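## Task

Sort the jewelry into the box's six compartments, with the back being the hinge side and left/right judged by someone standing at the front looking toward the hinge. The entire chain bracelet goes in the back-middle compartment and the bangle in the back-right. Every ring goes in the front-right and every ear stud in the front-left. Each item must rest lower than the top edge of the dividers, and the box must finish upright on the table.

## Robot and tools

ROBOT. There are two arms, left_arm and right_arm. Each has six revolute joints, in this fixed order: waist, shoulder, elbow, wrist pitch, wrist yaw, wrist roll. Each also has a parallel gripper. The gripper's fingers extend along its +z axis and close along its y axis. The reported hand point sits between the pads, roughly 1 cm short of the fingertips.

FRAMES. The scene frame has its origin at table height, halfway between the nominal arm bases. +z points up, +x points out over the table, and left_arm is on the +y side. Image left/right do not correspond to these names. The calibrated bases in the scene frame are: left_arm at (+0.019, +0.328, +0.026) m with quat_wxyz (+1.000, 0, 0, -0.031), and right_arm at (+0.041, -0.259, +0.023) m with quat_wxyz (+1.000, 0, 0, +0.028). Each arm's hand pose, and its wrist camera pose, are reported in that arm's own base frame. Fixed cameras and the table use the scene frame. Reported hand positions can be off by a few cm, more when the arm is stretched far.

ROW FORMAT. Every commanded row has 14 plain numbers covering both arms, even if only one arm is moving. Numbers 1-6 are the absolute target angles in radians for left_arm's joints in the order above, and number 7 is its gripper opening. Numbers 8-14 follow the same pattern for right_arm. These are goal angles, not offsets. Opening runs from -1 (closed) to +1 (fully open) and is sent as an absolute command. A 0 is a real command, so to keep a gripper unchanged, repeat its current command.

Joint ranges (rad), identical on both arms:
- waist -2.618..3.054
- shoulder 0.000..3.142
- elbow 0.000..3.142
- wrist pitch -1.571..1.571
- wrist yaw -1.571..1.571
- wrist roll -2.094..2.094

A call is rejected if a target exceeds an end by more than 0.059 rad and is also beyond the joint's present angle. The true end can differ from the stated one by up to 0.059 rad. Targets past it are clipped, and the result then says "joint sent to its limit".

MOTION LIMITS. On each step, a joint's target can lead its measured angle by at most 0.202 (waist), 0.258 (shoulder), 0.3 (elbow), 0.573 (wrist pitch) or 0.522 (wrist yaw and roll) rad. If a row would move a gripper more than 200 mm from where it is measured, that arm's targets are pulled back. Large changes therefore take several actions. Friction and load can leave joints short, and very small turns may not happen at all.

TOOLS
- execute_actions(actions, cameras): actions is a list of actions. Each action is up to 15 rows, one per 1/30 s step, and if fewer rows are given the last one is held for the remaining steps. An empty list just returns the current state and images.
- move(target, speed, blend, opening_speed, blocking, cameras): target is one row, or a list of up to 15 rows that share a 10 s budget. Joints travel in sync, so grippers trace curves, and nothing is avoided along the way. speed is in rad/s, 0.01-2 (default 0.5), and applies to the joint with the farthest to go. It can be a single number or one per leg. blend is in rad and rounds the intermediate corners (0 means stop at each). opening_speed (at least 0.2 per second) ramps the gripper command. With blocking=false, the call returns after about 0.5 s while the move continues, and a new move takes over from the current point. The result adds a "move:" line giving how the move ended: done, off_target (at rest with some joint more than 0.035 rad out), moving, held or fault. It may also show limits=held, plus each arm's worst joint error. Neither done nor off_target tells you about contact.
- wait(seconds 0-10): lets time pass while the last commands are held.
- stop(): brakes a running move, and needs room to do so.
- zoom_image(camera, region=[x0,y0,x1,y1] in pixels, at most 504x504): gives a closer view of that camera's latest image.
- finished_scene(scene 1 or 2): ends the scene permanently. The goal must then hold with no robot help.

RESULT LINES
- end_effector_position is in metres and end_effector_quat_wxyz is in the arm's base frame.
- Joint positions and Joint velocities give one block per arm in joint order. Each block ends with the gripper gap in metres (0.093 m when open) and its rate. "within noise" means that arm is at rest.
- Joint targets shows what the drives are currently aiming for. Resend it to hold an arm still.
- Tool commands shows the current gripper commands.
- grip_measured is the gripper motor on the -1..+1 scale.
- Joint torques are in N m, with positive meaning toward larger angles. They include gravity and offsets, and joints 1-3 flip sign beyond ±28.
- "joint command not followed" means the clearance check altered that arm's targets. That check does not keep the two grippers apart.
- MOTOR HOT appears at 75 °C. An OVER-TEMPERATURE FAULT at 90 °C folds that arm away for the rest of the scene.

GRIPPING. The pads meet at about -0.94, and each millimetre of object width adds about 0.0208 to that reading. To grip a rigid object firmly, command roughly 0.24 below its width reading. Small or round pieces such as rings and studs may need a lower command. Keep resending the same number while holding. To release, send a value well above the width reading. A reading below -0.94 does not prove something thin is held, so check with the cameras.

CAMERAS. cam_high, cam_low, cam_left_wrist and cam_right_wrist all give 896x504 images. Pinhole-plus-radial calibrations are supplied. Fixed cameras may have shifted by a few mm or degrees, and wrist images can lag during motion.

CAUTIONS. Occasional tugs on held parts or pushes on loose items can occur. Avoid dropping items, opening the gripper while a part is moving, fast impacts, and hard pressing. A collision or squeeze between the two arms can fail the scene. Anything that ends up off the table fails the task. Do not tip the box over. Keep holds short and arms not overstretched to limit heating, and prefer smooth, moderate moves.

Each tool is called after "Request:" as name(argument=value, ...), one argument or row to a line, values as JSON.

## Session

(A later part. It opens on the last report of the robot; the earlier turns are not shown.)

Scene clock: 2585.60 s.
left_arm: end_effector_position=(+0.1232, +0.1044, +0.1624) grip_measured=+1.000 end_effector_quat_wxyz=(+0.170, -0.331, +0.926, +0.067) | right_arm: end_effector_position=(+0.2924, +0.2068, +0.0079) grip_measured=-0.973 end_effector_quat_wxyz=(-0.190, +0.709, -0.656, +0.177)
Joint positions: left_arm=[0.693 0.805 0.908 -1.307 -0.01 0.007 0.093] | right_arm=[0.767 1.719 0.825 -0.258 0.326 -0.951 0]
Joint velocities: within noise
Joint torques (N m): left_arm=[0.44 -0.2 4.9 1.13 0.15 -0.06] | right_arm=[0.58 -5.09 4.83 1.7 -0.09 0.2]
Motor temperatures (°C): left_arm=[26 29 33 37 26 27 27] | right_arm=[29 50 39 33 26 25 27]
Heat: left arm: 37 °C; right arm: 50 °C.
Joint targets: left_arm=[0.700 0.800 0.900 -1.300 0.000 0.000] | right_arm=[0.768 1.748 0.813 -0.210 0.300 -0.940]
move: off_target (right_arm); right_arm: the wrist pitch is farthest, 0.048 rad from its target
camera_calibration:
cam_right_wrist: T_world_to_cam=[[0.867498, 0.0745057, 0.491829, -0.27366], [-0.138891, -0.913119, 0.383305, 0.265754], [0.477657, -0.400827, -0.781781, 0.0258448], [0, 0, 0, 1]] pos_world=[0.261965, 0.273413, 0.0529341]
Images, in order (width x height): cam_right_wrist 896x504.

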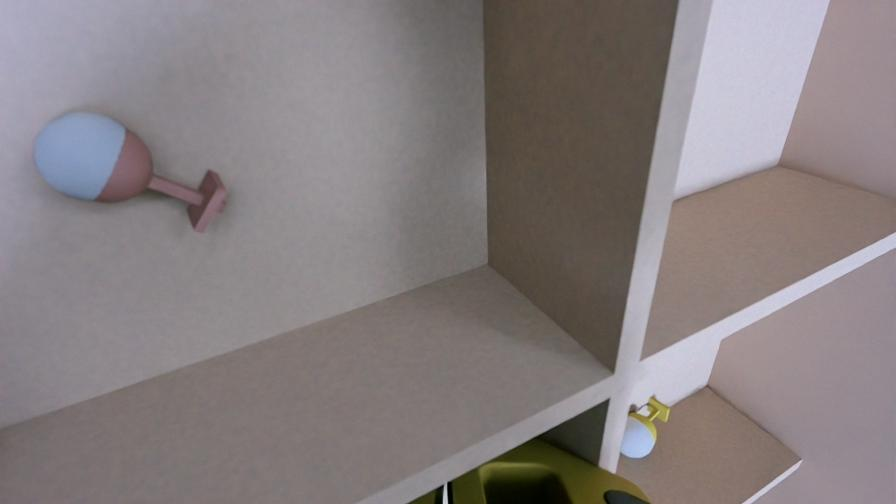

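Request:
move(
  target=[
    [0.7,0.8,0.9,-1.3,0,0,1,0.77,1.64,0.90,-0.40,0.29,-0.94,-1],
    [0.7,0.8,0.9,-1.3,0,0,1,0.697,1.628,0.887,-0.37,0.12,-1.02,-1],
  ],
  cameras=["cam_right_wrist"],
  speed=0.25,
)

Request:
move(
  target=[0.7,0.8,0.9,-1.3,0,0,1,0.697,1.671,0.842,-0.28,0.12,-1.02,-1],
  cameras=["cam_right_wrist"],
  speed=0.15,
)

Scene clock: 2617.20 s.
left_arm: end_effector_position=(+0.1232, +0.1044, +0.1624) grip_measured=+1.000 end_effector_quat_wxyz=(+0.170, -0.331, +0.926, +0.067) | right_arm: end_effector_position=(+0.2890, +0.2161, +0.0303) grip_measured=-0.973 end_effector_quat_wxyz=(-0.202, +0.726, -0.650, +0.095)
Joint positions: left_arm=[0.693 0.805 0.908 -1.307 -0.01 0.007 0.093] | right_arm=[0.702 1.652 0.882 -0.367 0.129 -1.007 0]
Joint velocities: within noise
Joint torques (N m): left_arm=[0.43 -0.21 4.89 1.13 0.15 -0.05] | right_arm=[0.02 -9.99 6.94 1.21 -0.07 -0.07]
Motor temperatures (°C): left_arm=[26 29 33 37 26 27 27] | right_arm=[29 50 39 34 26 25 27]
Heat: left arm: 37 °C; right arm: 50 °C.
Joint targets: left_arm=[0.700 0.800 0.900 -1.300 0.000 0.000] | right_arm=[0.697 1.628 0.887 -0.370 0.120 -1.020]
move: done
camera_calibration:
cam_right_wrist: T_world_to_cam=[[0.909084, 0.0810799, 0.408646, -0.29328], [-0.0417964, -0.958181, 0.283095, 0.249818], [0.41451, -0.274437, -0.867678, 0.0422137], [0, 0, 0, 1]] pos_world=[0.25956, 0.274735, 0.0857536]
Images, in order (width x height): cam_right_wrist 896x504.

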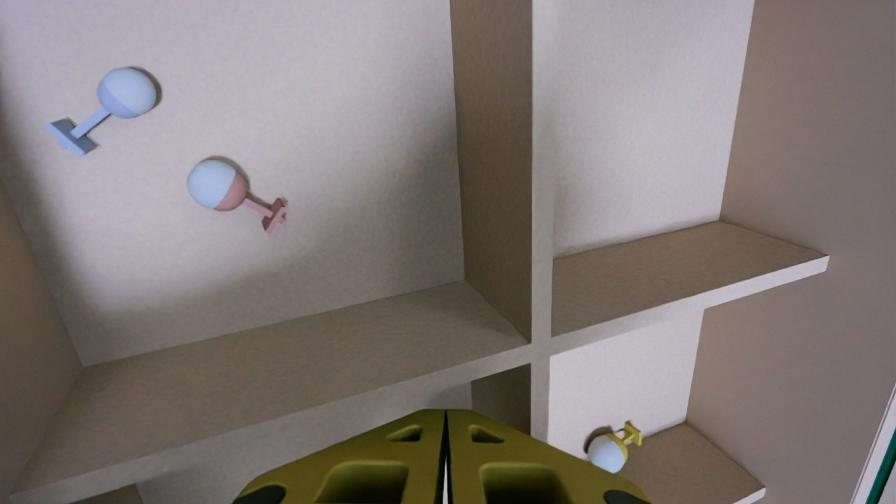

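Scene clock: 2618.30 s.
left_arm: end_effector_position=(+0.1232, +0.1044, +0.1624) grip_measured=+1.000 end_effector_quat_wxyz=(+0.170, -0.331, +0.926, +0.067) | right_arm: end_effector_position=(+0.2920, +0.2188, +0.0277) grip_measured=-0.973 end_effector_quat_wxyz=(-0.220, +0.723, -0.648, +0.097)
Joint positions: left_arm=[0.693 0.805 0.908 -1.307 -0.01 0.007 0.093] | right_arm=[0.702 1.652 0.852 -0.301 0.129 -1.009 0]
Joint velocities: within noise
Joint torques (N m): left_arm=[0.43 -0.2 4.9 1.13 0.16 -0.05] | right_arm=[0.02 -5.89 5.49 1.48 -0.03 -0.05]
Motor temperatures (°C): left_arm=[26 29 33 37 26 27 27] | right_arm=[29 50 39 34 26 25 27]
Heat: left arm: 37 °C; right arm: 50 °C.
Joint targets: left_arm=[0.700 0.800 0.900 -1.300 0.000 0.000] | right_arm=[0.697 1.671 0.842 -0.280 0.120 -1.020]
move: done
camera_calibration:
cam_right_wrist: T_world_to_cam=[[0.897279, 0.0722956, 0.435503, -0.29056], [-0.0480093, -0.964669, 0.259055, 0.257179], [0.438845, -0.253353, -0.862107, 0.0275955], [0, 0, 0, 1]] pos_world=[0.260951, 0.27609, 0.0837069]
Images, in order (width x height): cam_right_wrist 896x504.

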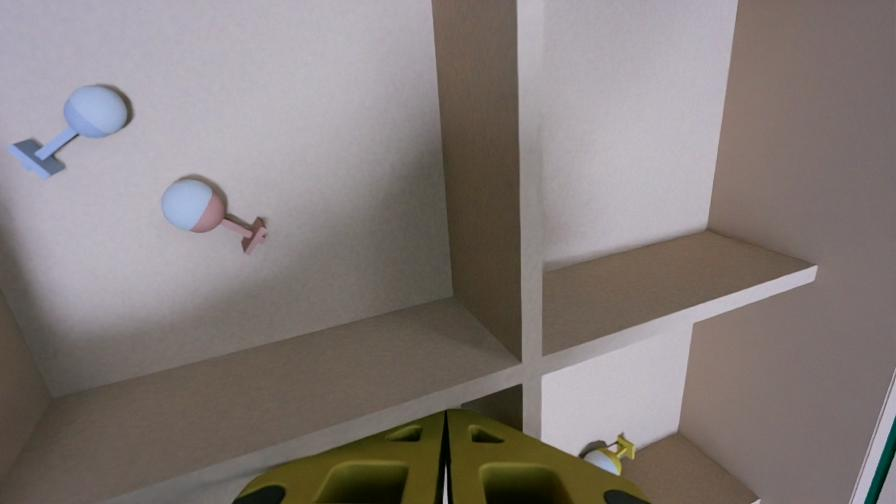

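Request:
move(
  target=[0.7,0.8,0.9,-1.3,0,0,1,0.686,1.695,0.832,-0.27,0.12,-1.02,-1],
  cameras=["cam_right_wrist"],
  speed=0.15,
)

Request:
move(
  target=[0.7,0.8,0.9,-1.3,0,0,1,0.686,1.73,0.8,-0.21,0.12,-1.02,-1],
  cameras=["cam_right_wrist"],
  speed=0.15,
)

Scene clock: 2630.63 s.
left_arm: end_effector_position=(+0.1232, +0.1044, +0.1624) grip_measured=+1.000 end_effector_quat_wxyz=(+0.170, -0.331, +0.926, +0.067) | right_arm: end_effector_position=(+0.2916, +0.2133, +0.0162) grip_measured=-0.973 end_effector_quat_wxyz=(-0.207, +0.722, -0.653, +0.097)
Joint positions: left_arm=[0.693 0.805 0.908 -1.307 -0.01 0.007 0.093] | right_arm=[0.691 1.68 0.842 -0.289 0.129 -1.009 0]
Joint velocities: within noise
Joint torques (N m): left_arm=[0.44 -0.2 4.9 1.13 0.15 -0.06] | right_arm=[0.02 -6.32 5.35 1.44 -0.04 -0.04]
Motor temperatures (°C): left_arm=[26 29 33 37 26 27 27] | right_arm=[29 49 39 34 26 25 27]
Heat: left arm: 37 °C; right arm: 49 °C.
Joint targets: left_arm=[0.700 0.800 0.900 -1.300 0.000 0.000] | right_arm=[0.686 1.695 0.832 -0.270 0.120 -1.020]
move: done
camera_calibration:
cam_right_wrist: T_world_to_cam=[[0.906487, 0.0697837, 0.416428, -0.286686], [-0.0530203, -0.959629, 0.276227, 0.254935], [0.418892, -0.272475, -0.866191, 0.0263898], [0, 0, 0, 1]] pos_world=[0.262339, 0.271839, 0.0718227]
Images, in order (width x height): cam_right_wrist 896x504.

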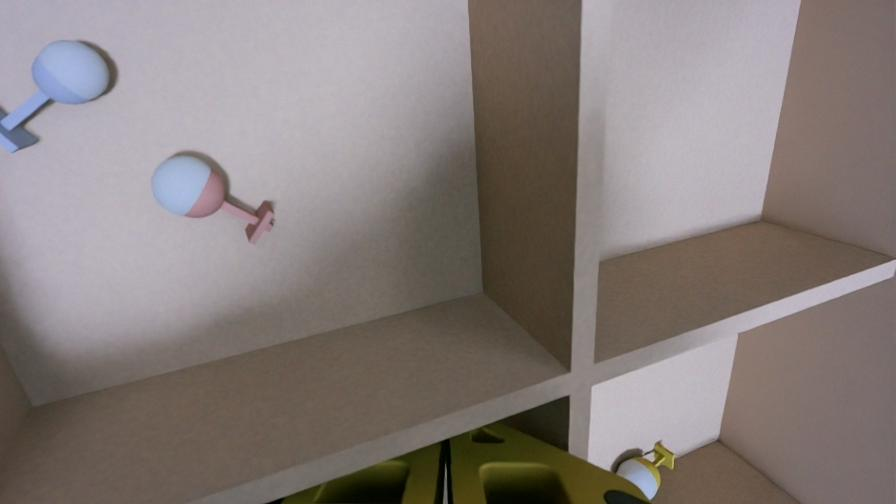

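Scene clock: 2631.33 s.
left_arm: end_effector_position=(+0.1232, +0.1044, +0.1624) grip_measured=+1.000 end_effector_quat_wxyz=(+0.170, -0.331, +0.926, +0.067) | right_arm: end_effector_position=(+0.2920, +0.2126, +0.0102) grip_measured=-0.973 end_effector_quat_wxyz=(-0.210, +0.721, -0.653, +0.098)
Joint positions: left_arm=[0.693 0.805 0.908 -1.307 -0.01 0.007 0.093] | right_arm=[0.69 1.691 0.821 -0.25 0.131 -1.009 0]
Joint velocities: within noise
Joint torques (N m): left_arm=[0.44 -0.2 4.9 1.13 0.15 -0.05] | right_arm=[0.01 -4.03 4.16 1.67 -0.07 -0.04]
Motor temperatures (°C): left_arm=[26 29 33 37 26 27 27] | right_arm=[29 49 39 34 26 25 27]
Heat: left arm: 37 °C; right arm: 49 °C.
Joint targets: left_arm=[0.700 0.800 0.900 -1.300 0.000 0.000] | right_arm=[0.686 1.730 0.800 -0.210 0.120 -1.020]
move: off_target (right_arm); right_arm: the wrist pitch is farthest, 0.040 rad from its target
camera_calibration:
cam_right_wrist: T_world_to_cam=[[0.903693, 0.0665177, 0.422983, -0.283056], [-0.0568251, -0.96049, 0.27245, 0.257308], [0.424394, -0.270247, -0.864208, 0.0188153], [0, 0, 0, 1]] pos_world=[0.262432, 0.271055, 0.0658848]
Images, in order (width x height): cam_right_wrist 896x504.

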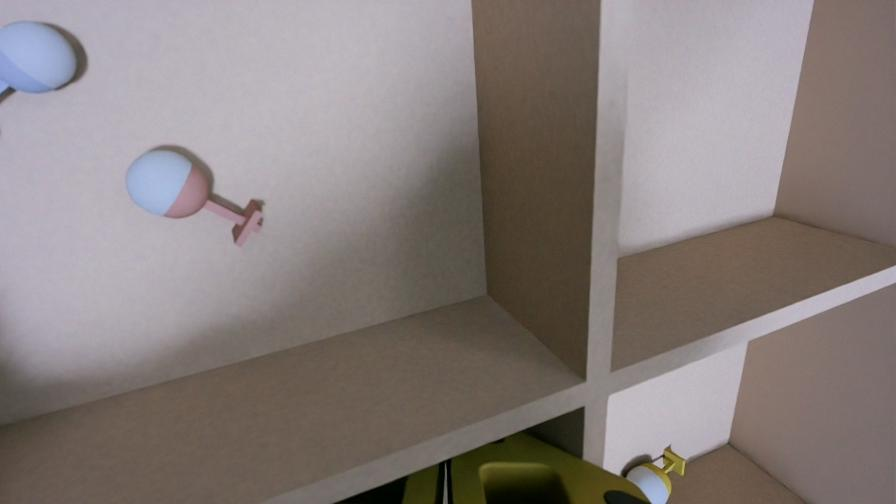

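Request:
move(
  target=[0.7,0.8,0.9,-1.3,0,0,1,0.70,1.69,0.80,-0.25,0.12,-1.02,-1],
  cameras=["cam_right_wrist"],
  speed=0.1,
)

Scene clock: 2643.13 s.
left_arm: end_effector_position=(+0.1232, +0.1044, +0.1624) grip_measured=+1.000 end_effector_quat_wxyz=(+0.170, -0.331, +0.926, +0.067) | right_arm: end_effector_position=(+0.2915, +0.2129, +0.0106) grip_measured=-0.973 end_effector_quat_wxyz=(-0.211, +0.721, -0.653, +0.099)
Joint positions: left_arm=[0.693 0.805 0.908 -1.307 -0.01 0.007 0.093] | right_arm=[0.692 1.688 0.819 -0.249 0.132 -1.009 0]
Joint velocities: within noise
Joint torques (N m): left_arm=[0.43 -0.2 4.9 1.13 0.16 -0.06] | right_arm=[1.17 -7.56 4.33 1.27 -0.06 -0.04]
Motor temperatures (°C): left_arm=[26 29 33 37 26 27 27] | right_arm=[29 49 39 34 26 25 27]
Heat: left arm: 37 °C; right arm: 49 °C.
Joint targets: left_arm=[0.700 0.800 0.900 -1.300 0.000 0.000] | right_arm=[0.700 1.690 0.800 -0.250 0.120 -1.020]
move: done
camera_calibration:
cam_right_wrist: T_world_to_cam=[[0.902822, 0.0677132, 0.42465, -0.282827], [-0.0559718, -0.960619, 0.272175, 0.257176], [0.426357, -0.269494, -0.863477, 0.0187124], [0, 0, 0, 1]] pos_world=[0.261759, 0.271242, 0.0662632]
Images, in order (width x height): cam_right_wrist 896x504.

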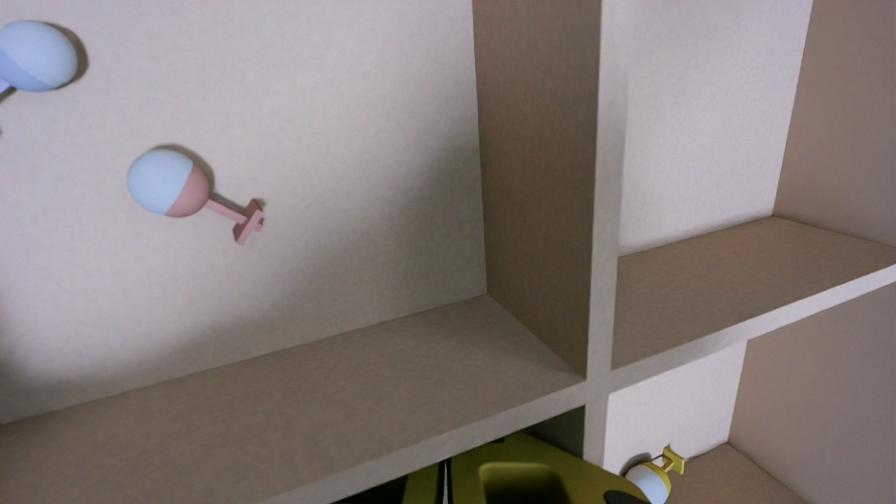

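Request:
move(
  target=[0.7,0.8,0.9,-1.3,0,0,1,0.71,1.669,0.778,-0.28,0.12,-1.02,-1],
  cameras=["cam_right_wrist"],
  speed=0.1,
)

Scene clock: 2659.50 s.
left_arm: end_effector_position=(+0.1232, +0.1044, +0.1624) grip_measured=+1.000 end_effector_quat_wxyz=(+0.170, -0.331, +0.926, +0.067) | right_arm: end_effector_position=(+0.2853, +0.2108, +0.0072) grip_measured=-0.973 end_effector_quat_wxyz=(-0.206, +0.725, -0.650, +0.099)
Joint positions: left_arm=[0.693 0.805 0.908 -1.307 -0.01 0.007 0.093] | right_arm=[0.701 1.68 0.798 -0.246 0.136 -1.009 0]
Joint velocities: within noise
Joint torques (N m): left_arm=[0.43 -0.2 4.89 1.13 0.16 -0.05] | right_arm=[1.29 -8.61 4.22 0.9 -0.11 -0.03]
Motor temperatures (°C): left_arm=[26 29 33 37 26 27 27] | right_arm=[29 50 38 33 26 25 27]
Heat: left arm: 37 °C; right arm: 50 °C.
Joint targets: left_arm=[0.700 0.800 0.900 -1.300 0.000 0.000] | right_arm=[0.710 1.669 0.778 -0.280 0.120 -1.020]
move: done
camera_calibration:
cam_right_wrist: T_world_to_cam=[[0.904448, 0.0782844, 0.419339, -0.278257], [-0.0475525, -0.958388, 0.281481, 0.252855], [0.423925, -0.274525, -0.86309, 0.0196193], [0, 0, 0, 1]] pos_world=[0.255376, 0.269502, 0.0624435]
Images, in order (width x height): cam_right_wrist 896x504.

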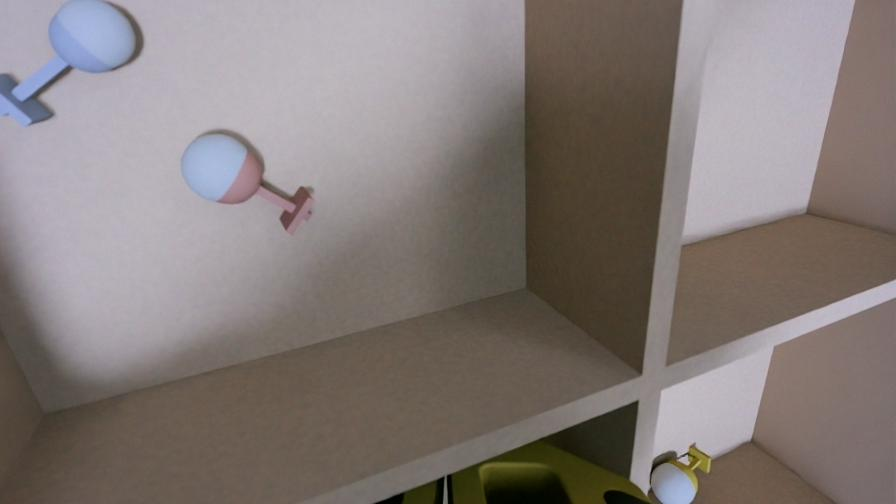

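Continue, another 10 mm, with slightly less tilt.

Request:
move(
  target=[0.7,0.8,0.9,-1.3,0,0,1,0.725,1.669,0.745,-0.32,0.12,-1.01,-1],
  cameras=["cam_right_wrist"],
  speed=0.1,
)

Scene clock: 2665.53 s.
left_arm: end_effector_position=(+0.1232, +0.1044, +0.1624) grip_measured=+1.000 end_effector_quat_wxyz=(+0.170, -0.331, +0.926, +0.067) | right_arm: end_effector_position=(+0.2786, +0.2097, +0.0063) grip_measured=-0.973 end_effector_quat_wxyz=(-0.204, +0.729, -0.646, +0.101)
Joint positions: left_arm=[0.693 0.805 0.908 -1.307 -0.01 0.007 0.093] | right_arm=[0.714 1.664 0.777 -0.246 0.143 -1.009 0]
Joint velocities: within noise
Joint torques (N m): left_arm=[0.44 -0.2 4.9 1.13 0.16 -0.06] | right_arm=[1.37 -6.91 3.07 0.48 -0.18 0.07]
Motor temperatures (°C): left_arm=[26 29 33 37 26 27 27] | right_arm=[29 50 38 33 26 25 27]
Heat: left arm: 37 °C; right arm: 50 °C.
Joint targets: left_arm=[0.700 0.800 0.900 -1.300 0.000 0.000] | right_arm=[0.725 1.669 0.745 -0.320 0.120 -1.010]
move: off_target (right_arm); right_arm: the wrist pitch is farthest, 0.074 rad from its target
camera_calibration:
cam_right_wrist: T_world_to_cam=[[0.903373, 0.0910015, 0.419089, -0.274115], [-0.0378669, -0.956484, 0.289317, 0.248572], [0.42718, -0.277231, -0.860616, 0.0209806], [0, 0, 0, 1]] pos_world=[0.248079, 0.268517, 0.0610189]
Images, in order (width x height): cam_right_wrist 896x504.

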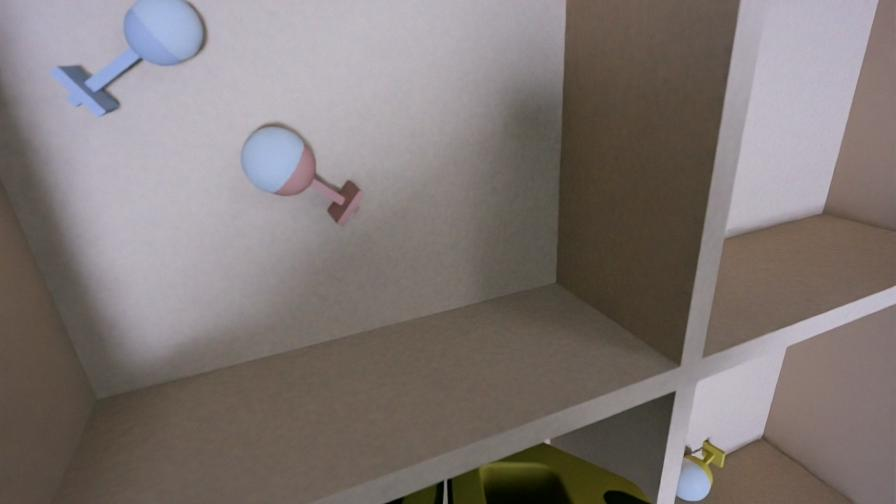

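Moved 13 mm. Lift and view.

Request:
move(
  target=[
    [0.7,0.8,0.9,-1.3,0,0,1,0.725,1.55,0.9,-0.52,0.12,-1.01,-1],
    [0.7,0.8,0.9,-1.3,0,0,1,0.58,1.45,1.25,-1.0,0,-1.13,-1],
  ],
  cameras=["cam_right_wrist"],
)

Scene clock: 2672.97 s.
left_arm: end_effector_position=(+0.1232, +0.1044, +0.1624) grip_measured=+1.000 end_effector_quat_wxyz=(+0.170, -0.331, +0.926, +0.067) | right_arm: end_effector_position=(+0.2756, +0.1808, +0.1510) grip_measured=-0.973 end_effector_quat_wxyz=(-0.171, +0.740, -0.649, +0.051)
Joint positions: left_arm=[0.693 0.805 0.908 -1.307 -0.01 0.007 0.093] | right_arm=[0.585 1.465 1.232 -0.979 0.009 -1.118 0]
Joint velocities: within noise
Joint torques (N m): left_arm=[0.44 -0.2 4.9 1.13 0.15 -0.05] | right_arm=[0.05 -7.94 8.87 0.87 -0.11 -0.05]
Motor temperatures (°C): left_arm=[26 29 33 37 26 27 27] | right_arm=[29 50 38 32 26 25 27]
Heat: left arm: 37 °C; right arm: 50 °C.
Joint targets: left_arm=[0.700 0.800 0.900 -1.300 0.000 0.000] | right_arm=[0.580 1.450 1.250 -1.000 0.000 -1.130]
move: done
camera_calibration:
cam_right_wrist: T_world_to_cam=[[0.944224, 0.107534, 0.311252, -0.327392], [0.0176829, -0.960373, 0.278156, 0.166065], [0.328829, -0.257138, -0.908709, 0.169552], [0, 0, 0, 1]] pos_world=[0.250442, 0.238289, 0.209783]
Images, in order (width x height): cam_right_wrist 896x504.

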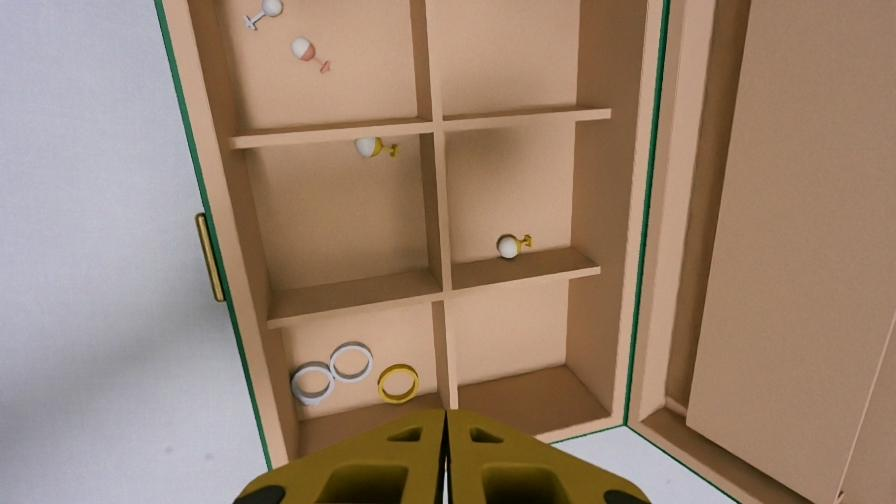

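Request:
move(
  target=[0.7,0.8,0.9,-1.3,0,0,1,0.571,1.99,1.543,-1.11,0,-1.15,-0.6],
  cameras=["cam_right_wrist"],
)

Scene clock: 2733.23 s.
left_arm: end_effector_position=(+0.1232, +0.1044, +0.1624) grip_measured=+1.000 end_effector_quat_wxyz=(+0.170, -0.331, +0.926, +0.067) | right_arm: end_effector_position=(+0.3169, +0.2047, +0.0599) grip_measured=-0.602 end_effector_quat_wxyz=(-0.011, +0.756, -0.654, +0.007)
Joint positions: left_arm=[0.693 0.805 0.908 -1.307 -0.01 0.007 0.093] | right_arm=[0.577 1.978 1.523 -1.09 0.008 -1.138 0.016]
Joint velocities: within noise
Joint torques (N m): left_arm=[0.43 -0.18 4.9 1.13 0.15 -0.05] | right_arm=[-0.06 -9.65 8.34 0.19 -0.11 -0.07]
Motor temperatures (°C): left_arm=[26 29 33 37 26 27 27] | right_arm=[29 53 42 32 26 25 27]
Heat: left arm: 37 °C; right arm: 53 °C.
Joint targets: left_arm=[0.700 0.800 0.900 -1.300 0.000 0.000] | right_arm=[0.571 1.990 1.543 -1.110 0.000 -1.150]
move: done
camera_calibration:
cam_right_wrist: T_world_to_cam=[[0.988522, 0.150137, 0.016819, -0.345709], [0.12828, -0.892952, 0.431487, 0.155568], [0.0798008, -0.424377, -0.901962, 0.192101], [0, 0, 0, 1]] pos_world=[0.306455, 0.272341, 0.111957]
Images, in order (width x height): cam_right_wrist 896x504.

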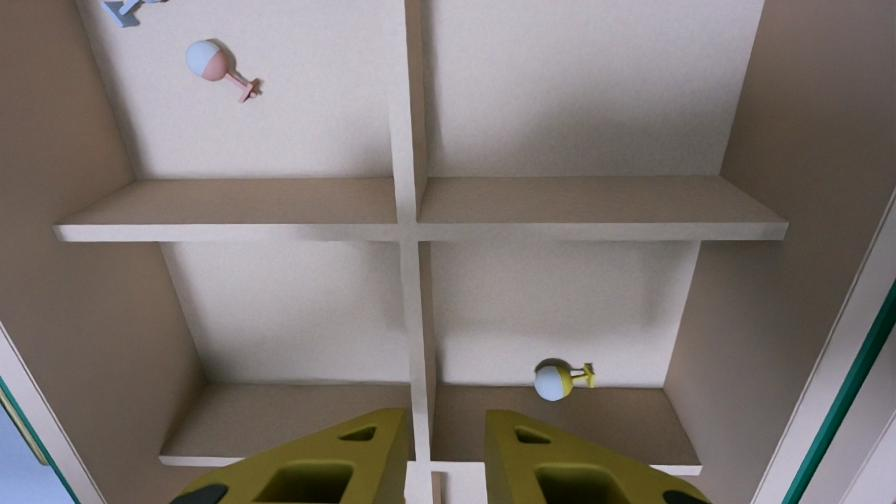

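Request:
move(
  target=[0.7,0.8,0.9,-1.3,0,0,1,0.596,2.0,1.493,-1.055,0,-1.13,-0.6],
  cameras=["cam_right_wrist"],
  speed=0.3,
)

Scene clock: 2746.77 s.
left_arm: end_effector_position=(+0.1232, +0.1044, +0.1624) grip_measured=+1.000 end_effector_quat_wxyz=(+0.170, -0.331, +0.926, +0.067) | right_arm: end_effector_position=(+0.3122, +0.2077, +0.0534) grip_measured=-0.602 end_effector_quat_wxyz=(-0.008, +0.761, -0.649, +0.006)
Joint positions: left_arm=[0.693 0.805 0.908 -1.307 -0.01 0.007 0.093] | right_arm=[0.591 1.982 1.502 -1.073 0.008 -1.138 0.016]
Joint velocities: within noise
Joint torques (N m): left_arm=[0.43 -0.2 4.89 1.13 0.15 -0.06] | right_arm=[0.94 -9.11 5.45 0.54 -0.11 0.13]
Motor temperatures (°C): left_arm=[26 29 33 37 26 27 27] | right_arm=[29 53 42 31 26 25 27]
Heat: left arm: 37 °C; right arm: 53 °C.
Joint targets: left_arm=[0.700 0.800 0.900 -1.300 0.000 0.000] | right_arm=[0.596 2.000 1.493 -1.055 0.000 -1.130]
move: done
camera_calibration:
cam_right_wrist: T_world_to_cam=[[0.986456, 0.163761, 0.00936845, -0.343151], [0.143509, -0.889307, 0.43421, 0.156007], [0.0794379, -0.426984, -0.900763, 0.188396], [0, 0, 0, 1]] pos_world=[0.301149, 0.275375, 0.105175]
Images, in order (width x height): cam_right_wrist 896x504.

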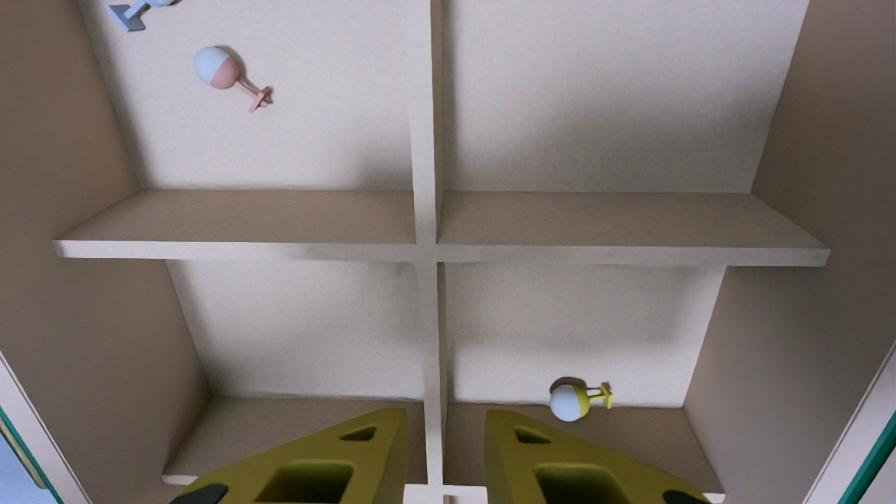

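Request:
move(
  target=[
    [0.7,0.8,0.9,-1.3,0,0,1,0.596,2.027,1.444,-0.968,0,-1.13,-0.6],
    [0.7,0.8,0.9,-1.3,0,0,1,0.596,2.027,1.444,-0.968,0,-1.13,-1],
  ],
  cameras=["cam_right_wrist"],
  speed=0.2,
)

Scene clock: 2755.77 s.
left_arm: end_effector_position=(+0.1232, +0.1044, +0.1624) grip_measured=+1.000 end_effector_quat_wxyz=(+0.170, -0.331, +0.926, +0.067) | right_arm: end_effector_position=(+0.3109, +0.2076, +0.0309) grip_measured=-0.968 end_effector_quat_wxyz=(-0.004, +0.761, -0.649, +0.003)
Joint positions: left_arm=[0.693 0.805 0.908 -1.307 -0.01 0.007 0.093] | right_arm=[0.591 2.01 1.45 -1.002 0.004 -1.138 0]
Joint velocities: within noise
Joint torques (N m): left_arm=[0.43 -0.2 4.89 1.13 0.15 -0.05] | right_arm=[0.94 -9.28 5.6 0.69 -0.08 0.13]
Motor temperatures (°C): left_arm=[26 29 33 37 26 27 27] | right_arm=[29 53 41 31 26 25 27]
Heat: left arm: 37 °C; right arm: 53 °C.
Joint targets: left_arm=[0.700 0.800 0.900 -1.300 0.000 0.000] | right_arm=[0.596 2.027 1.444 -0.968 0.000 -1.130]
move: done
camera_calibration:
cam_right_wrist: T_world_to_cam=[[0.986553, 0.16344, -0.000387135, -0.341371], [0.147347, -0.888382, 0.434817, 0.164429], [0.0707227, -0.429027, -0.900519, 0.171313], [0, 0, 0, 1]] pos_world=[0.300436, 0.275367, 0.0826422]
Images, in order (width x height): cam_right_wrist 896x504.

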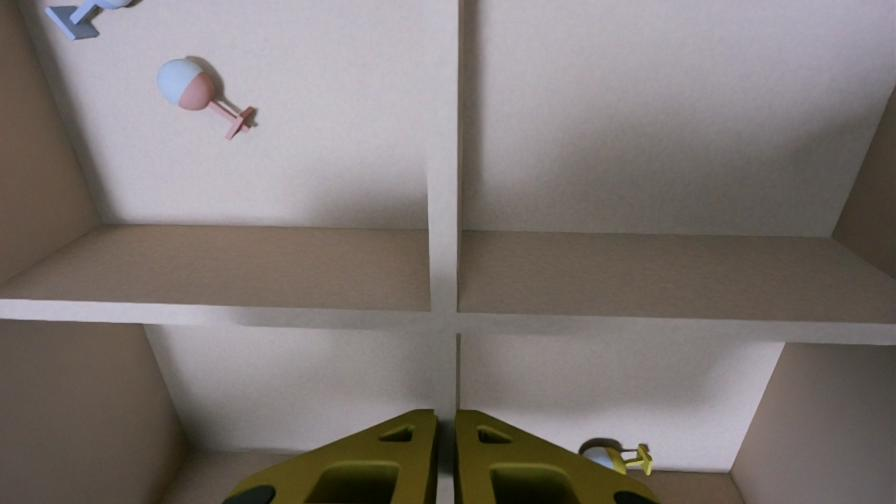

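Request:
execute_actions(
  actions=[
    [[0.7,0.8,0.9,-1.3,0,0,1,0.64,2.027,1.444,-0.968,0,-1.09,-1],[0.7,0.8,0.9,-1.3,0,0,1,0.68,2.027,1.444,-0.968,0,-1.05,-1],[0.7,0.8,0.9,-1.3,0,0,1,0.705,2.027,1.444,-0.968,0,-1.025,-1],[0.7,0.8,0.9,-1.3,0,0,1,0.715,2.027,1.444,-0.968,0,-1.015,-1],[0.7,0.8,0.9,-1.3,0,0,1,0.722,2.027,1.444,-0.968,0,-1.005,-1],[0.7,0.8,0.9,-1.3,0,0,1,0.727,2.027,1.444,-0.968,0,-1.0,-1],[0.7,0.8,0.9,-1.3,0,0,1,0.73,2.027,1.444,-0.968,0,-0.995,-1]],
  ],
  cameras=["cam_right_wrist","cam_low"],
)

Scene clock: 2778.30 s.
left_arm: end_effector_position=(+0.1232, +0.1044, +0.1624) grip_measured=+1.000 end_effector_quat_wxyz=(+0.170, -0.331, +0.926, +0.067) | right_arm: end_effector_position=(+0.2856, +0.2457, +0.0310) grip_measured=-0.968 end_effector_quat_wxyz=(-0.008, +0.760, -0.650, +0.017)
Joint positions: left_arm=[0.693 0.805 0.908 -1.307 -0.01 0.007 0.093] | right_arm=[0.724 2.01 1.45 -0.99 0.031 -1.003 0]
Joint velocities: within noise
Joint torques (N m): left_arm=[0.43 -0.21 4.9 1.13 0.16 -0.05] | right_arm=[1.02 -9.33 5.64 0.6 -0.32 0.11]
Motor temperatures (°C): left_arm=[26 29 33 37 26 27 27] | right_arm=[29 55 41 31 26 25 28]
Heat: left arm: 37 °C; right arm: 55 °C.
Joint targets: left_arm=[0.700 0.800 0.900 -1.300 0.000 0.000] | right_arm=[0.730 2.027 1.444 -0.968 0.000 -0.995]
camera_calibration:
cam_right_wrist: T_world_to_cam=[[0.98656, 0.161692, 0.0235647, -0.322942], [0.134185, -0.883991, 0.447833, 0.20425], [0.0932421, -0.438652, -0.893807, 0.185291], [0, 0, 0, 1]] pos_world=[0.273917, 0.314051, 0.0817545]
Images, in order (width x height): cam_low 896x504, cam_right_wrist 896x504.

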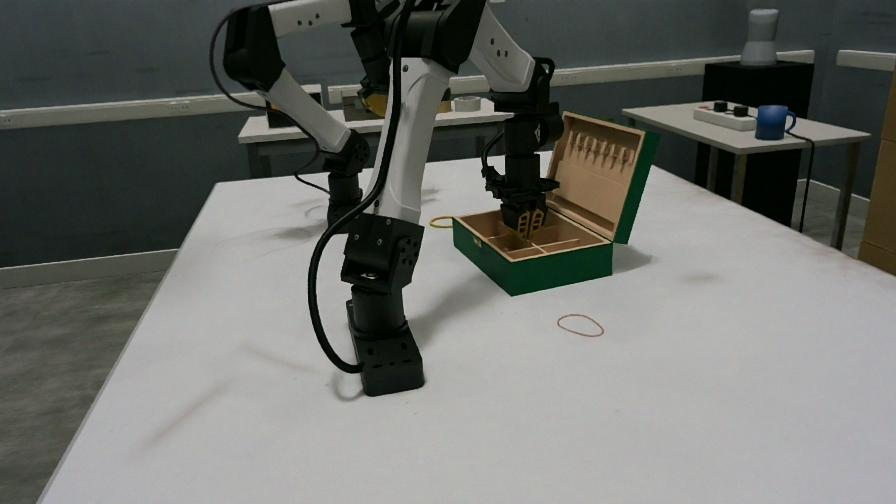

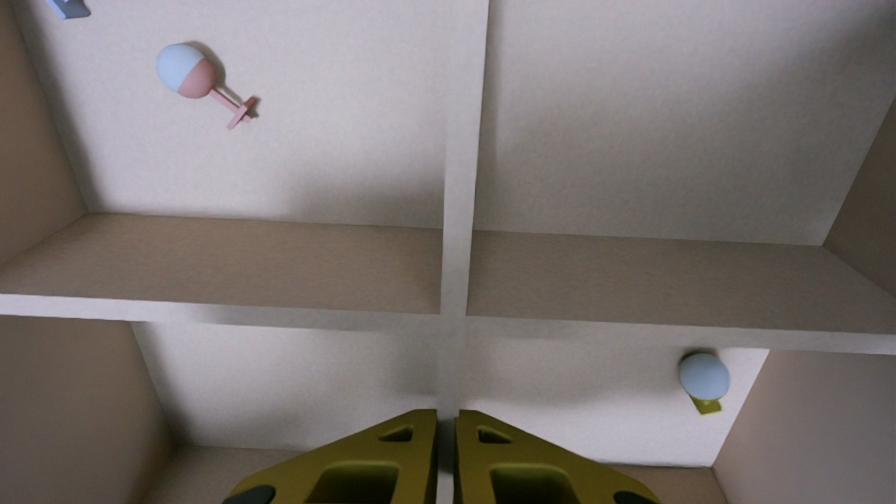

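Request:
move(
  target=[
    [0.7,0.8,0.9,-1.3,0,0,1,0.724,2.01,1.45,-0.99,0.02,-1.0,-0.6],
    [0.7,0.8,0.9,-1.3,0,0,1,0.724,1.9,1.5,-1.12,0,-1.0,-0.6],
    [0.7,0.8,0.9,-1.3,0,0,1,0.66,1.5,1.35,-1.1,0,-1.05,-0.6],
  ],
  blend=[0,0.1,0],
  cameras=["cam_right_wrist"],
)

Scene clock: 2789.07 s.
left_arm: end_effector_position=(+0.1232, +0.1044, +0.1624) grip_measured=+1.000 end_effector_quat_wxyz=(+0.170, -0.331, +0.926, +0.067) | right_arm: end_effector_position=(+0.2638, +0.2053, +0.1703) grip_measured=-0.602 end_effector_quat_wxyz=(-0.161, +0.741, -0.651, +0.034)
Joint positions: left_arm=[0.693 0.805 0.908 -1.307 -0.01 0.007 0.093] | right_arm=[0.665 1.511 1.361 -1.09 0.008 -1.037 0.016]
Joint velocities: within noise
Joint torques (N m): left_arm=[0.43 -0.21 4.92 1.13 0.15 -0.05] | right_arm=[0.03 -8.02 6.08 0.93 -0.11 -0.07]
Motor temperatures (°C): left_arm=[26 29 33 37 26 27 27] | right_arm=[29 56 41 31 26 25 28]
Heat: left arm: 37 °C; right arm: 56 °C.
Joint targets: left_arm=[0.700 0.800 0.900 -1.300 0.000 0.000] | right_arm=[0.660 1.500 1.350 -1.100 0.000 -1.050]
move: done; blend cut to 0.065 rad at target 2
camera_calibration:
cam_right_wrist: T_world_to_cam=[[0.955232, 0.110128, 0.274596, -0.322082], [0.0329104, -0.961931, 0.271303, 0.181842], [0.29402, -0.25012, -0.922492, 0.207334], [0, 0, 0, 1]] pos_world=[0.240719, 0.262248, 0.230373]
Images, in order (width x height): cam_right_wrist 896x504.

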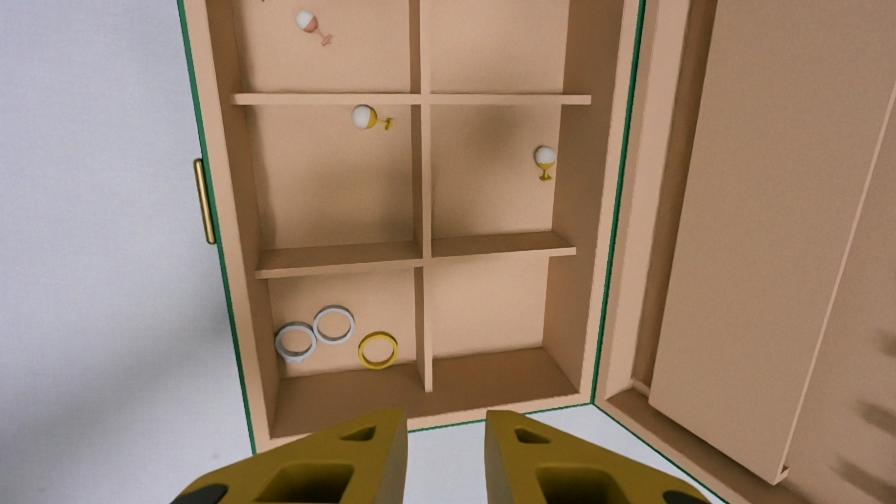

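Request:
move(
  target=[
    [0.7,0.8,0.9,-1.3,0,0,1,0.728,1.92,1.49,-1.11,0,-1.0,-0.6],
    [0.7,0.8,0.9,-1.3,0,0,1,0.728,2.027,1.444,-0.968,0.02,-1.0,-0.6],
    [0.7,0.8,0.9,-1.3,0,0,1,0.728,2.027,1.444,-0.968,0.02,-1.0,-1],
  ],
  cameras=[],
  speed=[0.7,0.3,0.3],
)

Request:
execute_actions(
  actions=[
    [[0.7,0.8,0.9,-1.3,0,0,1,0.725,2.027,1.444,-0.968,0.02,-1.0,-1],[0.7,0.8,0.9,-1.3,0,0,1,0.72,2.027,1.444,-0.968,0.02,-1.01,-1],[0.7,0.8,0.9,-1.3,0,0,1,0.711,2.027,1.444,-0.968,0.02,-1.02,-1],[0.7,0.8,0.9,-1.3,0,0,1,0.698,2.027,1.444,-0.968,0.02,-1.03,-1],[0.7,0.8,0.9,-1.3,0,0,1,0.682,2.027,1.444,-0.968,0.02,-1.05,-1],[0.7,0.8,0.9,-1.3,0,0,1,0.664,2.027,1.444,-0.968,0.02,-1.065,-1],[0.7,0.8,0.9,-1.3,0,0,1,0.646,2.027,1.444,-0.968,0.02,-1.08,-1],[0.7,0.8,0.9,-1.3,0,0,1,0.628,2.027,1.444,-0.968,0.02,-1.1,-1],[0.7,0.8,0.9,-1.3,0,0,1,0.61,2.027,1.444,-0.968,0.02,-1.12,-1],[0.7,0.8,0.9,-1.3,0,0,1,0.592,2.027,1.444,-0.968,0.02,-1.13,-1],[0.7,0.8,0.9,-1.3,0,0,1,0.6,2.027,1.444,-0.968,0.02,-1.12,-1],[0.7,0.8,0.9,-1.3,0,0,1,0.605,2.027,1.444,-0.968,0.02,-1.12,-1]],
  ],
  cameras=["cam_right_wrist"],
)

Request:
move(
  target=[
    [0.7,0.8,0.9,-1.3,0,0,1,0.603,2.02,1.45,-0.98,0.02,-1.12,-0.6],
    [0.7,0.8,0.9,-1.3,0,0,1,0.603,1.9,1.5,-1.12,0,-1.12,-0.6],
    [0.7,0.8,0.9,-1.3,0,0,1,0.60,1.5,1.35,-1.1,0,-1.13,-0.6],
  ],
  blend=[0,0.06,0],
  cameras=["cam_right_wrist"],
)

Scene clock: 2829.77 s.
left_arm: end_effector_position=(+0.1232, +0.1044, +0.1624) grip_measured=+1.000 end_effector_quat_wxyz=(+0.170, -0.331, +0.926, +0.067) | right_arm: end_effector_position=(+0.2861, +0.2492, +0.0304) grip_measured=-0.967 end_effector_quat_wxyz=(-0.014, +0.761, -0.649, +0.009)
Joint positions: left_arm=[0.693 0.805 0.908 -1.307 -0.01 0.007 0.093] | right_arm=[0.723 2.012 1.452 -0.981 0.014 -1.006 0]
Joint velocities: within noise
Joint torques (N m): left_arm=[0.43 -0.2 4.9 1.13 0.15 -0.05] | right_arm=[0.91 -9.61 5.5 0.52 0.03 0.11]
Motor temperatures (°C): left_arm=[26 29 33 37 26 27 27] | right_arm=[29 52 41 31 26 25 27]
Heat: left arm: 37 °C; right arm: 52 °C.
Joint targets: left_arm=[0.700 0.800 0.900 -1.300 0.000 0.000] | right_arm=[0.728 2.027 1.444 -0.968 0.020 -1.000]
move: done
No camera images: "cameras" was empty.

Scene clock: 2830.67 s.
left_arm: end_effector_position=(+0.1232, +0.1044, +0.1624) grip_measured=+1.000 end_effector_quat_wxyz=(+0.170, -0.331, +0.926, +0.067) | right_arm: end_effector_position=(+0.3096, +0.2194, +0.0304) grip_measured=-0.967 end_effector_quat_wxyz=(-0.016, +0.760, -0.650, -0.001)
Joint positions: left_arm=[0.693 0.805 0.908 -1.307 -0.01 0.007 0.093] | right_arm=[0.612 2.012 1.452 -0.98 -0.01 -1.115 0]
Joint velocities: within noise
Joint torques (N m): left_arm=[0.43 -0.2 4.9 1.13 0.16 -0.05] | right_arm=[-0.1 -9.61 5.5 0.51 0.26 0.01]
Motor temperatures (°C): left_arm=[26 29 33 37 26 27 27] | right_arm=[29 52 41 31 26 25 27]
Heat: left arm: 37 °C; right arm: 52 °C.
Joint targets: left_arm=[0.700 0.800 0.900 -1.300 0.000 0.000] | right_arm=[0.605 2.027 1.444 -0.968 0.020 -1.120]
camera_calibration:
cam_right_wrist: T_world_to_cam=[[0.986703, 0.162073, 0.0122212, -0.342155], [0.142503, -0.898817, 0.414513, 0.179738], [0.0781659, -0.40726, -0.909961, 0.169265], [0, 0, 0, 1]] pos_world=[0.298761, 0.28594, 0.0837026]
Images, in order (width x height): cam_right_wrist 896x504.

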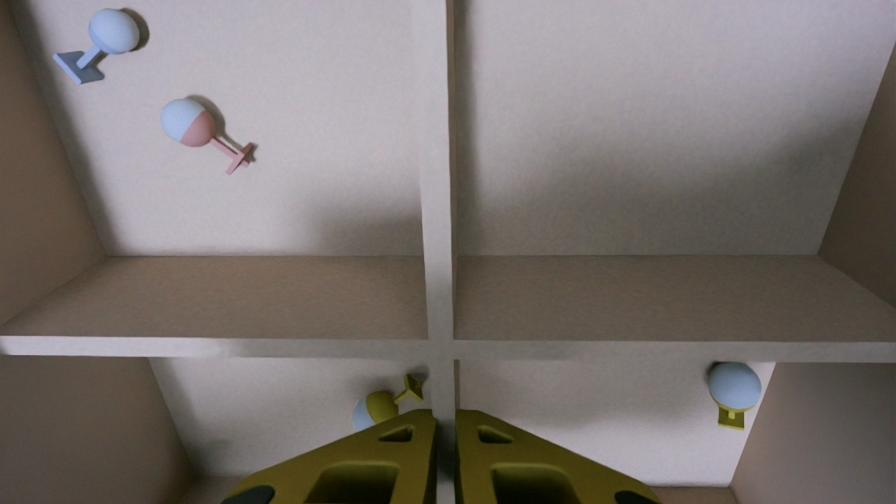

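Scene clock: 2833.00 s.
left_arm: end_effector_position=(+0.1232, +0.1044, +0.1624) grip_measured=+1.000 end_effector_quat_wxyz=(+0.170, -0.331, +0.926, +0.067) | right_arm: end_effector_position=(+0.2753, +0.1893, +0.1701) grip_measured=-0.602 end_effector_quat_wxyz=(-0.158, +0.748, -0.643, +0.045)
Joint positions: left_arm=[0.693 0.805 0.908 -1.307 -0.01 0.007 0.093] | right_arm=[0.607 1.512 1.361 -1.09 0.008 -1.118 0.016]
Joint velocities: within noise
Joint torques (N m): left_arm=[0.43 -0.21 4.89 1.13 0.15 -0.06] | right_arm=[-0.09 -8.03 6.06 0.92 -0.11 -0.07]
Motor temperatures (°C): left_arm=[26 29 33 37 26 27 27] | right_arm=[29 53 41 31 26 25 27]
Heat: left arm: 37 °C; right arm: 53 °C.
Joint targets: left_arm=[0.700 0.800 0.900 -1.300 0.000 0.000] | right_arm=[0.600 1.500 1.350 -1.100 0.000 -1.130]
move: done
camera_calibration:
cam_right_wrist: T_world_to_cam=[[0.949186, 0.132871, 0.285291, -0.335697], [0.0456287, -0.955028, 0.292984, 0.157691], [0.31139, -0.265079, -0.912562, 0.196172], [0, 0, 0, 1]] pos_world=[0.250357, 0.247205, 0.22859]
Images, in order (width x height): cam_right_wrist 896x504.

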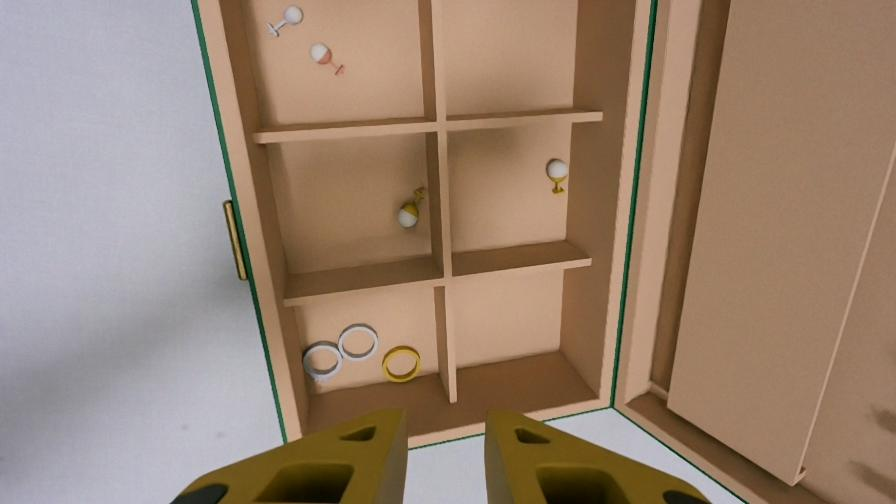

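Request:
move(
  target=[
    [0.7,0.8,0.9,-1.3,0,0,1,0.634,1.936,1.513,-1.117,0,-1.09,-0.6],
    [0.7,0.8,0.9,-1.3,0,0,1,0.634,2.043,1.467,-0.975,0.0,-1.09,-0.6],
    [0.7,0.8,0.9,-1.3,0,0,1,0.634,2.043,1.467,-0.975,0.0,-1.09,-1],
  ],
  cameras=["cam_right_wrist"],
  speed=[0.7,0.3,0.3],
)

Scene clock: 2868.90 s.
left_arm: end_effector_position=(+0.1232, +0.1044, +0.1624) grip_measured=+1.000 end_effector_quat_wxyz=(+0.170, -0.331, +0.926, +0.067) | right_arm: end_effector_position=(+0.3088, +0.2233, +0.0299) grip_measured=-0.967 end_effector_quat_wxyz=(-0.009, +0.761, -0.649, +0.005)
Joint positions: left_arm=[0.693 0.805 0.908 -1.307 -0.01 0.007 0.093] | right_arm=[0.629 2.028 1.473 -0.997 0.006 -1.102 0]
Joint velocities: within noise
Joint torques (N m): left_arm=[0.43 -0.2 4.9 1.13 0.15 -0.05] | right_arm=[0.94 -9.76 5.6 0.58 -0.09 0.17]
Motor temperatures (°C): left_arm=[26 29 33 37 26 27 27] | right_arm=[29 51 41 31 26 25 27]
Heat: left arm: 37 °C; right arm: 51 °C.
Joint targets: left_arm=[0.700 0.800 0.900 -1.300 0.000 0.000] | right_arm=[0.634 2.043 1.467 -0.975 0.000 -1.090]
move: done
camera_calibration:
cam_right_wrist: T_world_to_cam=[[0.986204, 0.165282, 0.00916884, -0.342403], [0.145187, -0.890248, 0.431716, 0.180344], [0.0795176, -0.424429, -0.901963, 0.173613], [0, 0, 0, 1]] pos_world=[0.297691, 0.290831, 0.0818746]
Images, in order (width x height): cam_right_wrist 896x504.

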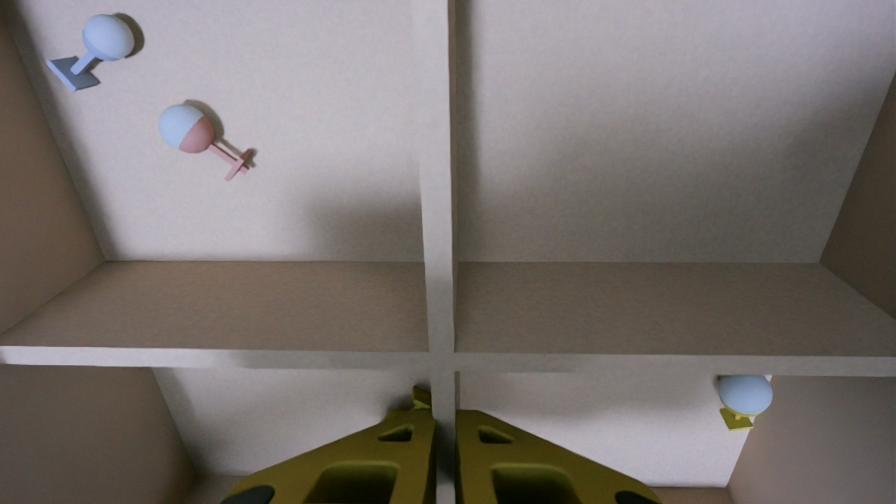

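Request:
move(
  target=[
    [0.7,0.8,0.9,-1.3,0,0,1,0.634,2.037,1.467,-0.985,0.0,-1.09,-0.6],
    [0.7,0.8,0.9,-1.3,0,0,1,0.658,2.043,1.467,-0.975,0.0,-1.065,-0.6],
    [0.7,0.8,0.9,-1.3,0,0,1,0.658,2.043,1.467,-0.975,0.0,-1.065,-1],
  ],
  cameras=["cam_right_wrist"],
  speed=[0.7,0.2,0.3],
)

Scene clock: 2878.70 s.
left_arm: end_effector_position=(+0.1232, +0.1044, +0.1624) grip_measured=+1.000 end_effector_quat_wxyz=(+0.170, -0.331, +0.926, +0.067) | right_arm: end_effector_position=(+0.3058, +0.2323, +0.0298) grip_measured=-0.967 end_effector_quat_wxyz=(-0.014, +0.761, -0.649, +0.007)
Joint positions: left_arm=[0.693 0.805 0.908 -1.307 -0.01 0.007 0.093] | right_arm=[0.653 2.029 1.473 -0.985 0.007 -1.077 0]
Joint velocities: within noise
Joint torques (N m): left_arm=[0.43 -0.2 4.89 1.13 0.15 -0.05] | right_arm=[0.94 -9.77 5.64 0.49 -0.1 0.17]
Motor temperatures (°C): left_arm=[26 29 33 37 26 27 27] | right_arm=[29 52 40 31 26 25 27]
Heat: left arm: 37 °C; right arm: 52 °C.
Joint targets: left_arm=[0.700 0.800 0.900 -1.300 0.000 0.000] | right_arm=[0.658 2.043 1.467 -0.975 0.000 -1.065]
move: done
camera_calibration:
cam_right_wrist: T_world_to_cam=[[0.986125, 0.164787, 0.0200682, -0.341101], [0.140566, -0.893195, 0.427134, 0.191037], [0.088311, -0.418386, -0.903966, 0.173574], [0, 0, 0, 1]] pos_world=[0.294187, 0.299464, 0.0821517]
Images, in order (width x height): cam_right_wrist 896x504.

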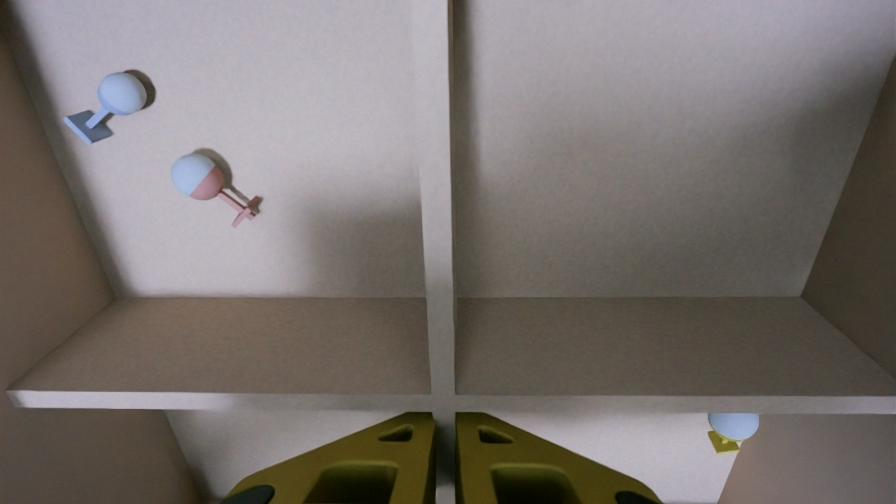

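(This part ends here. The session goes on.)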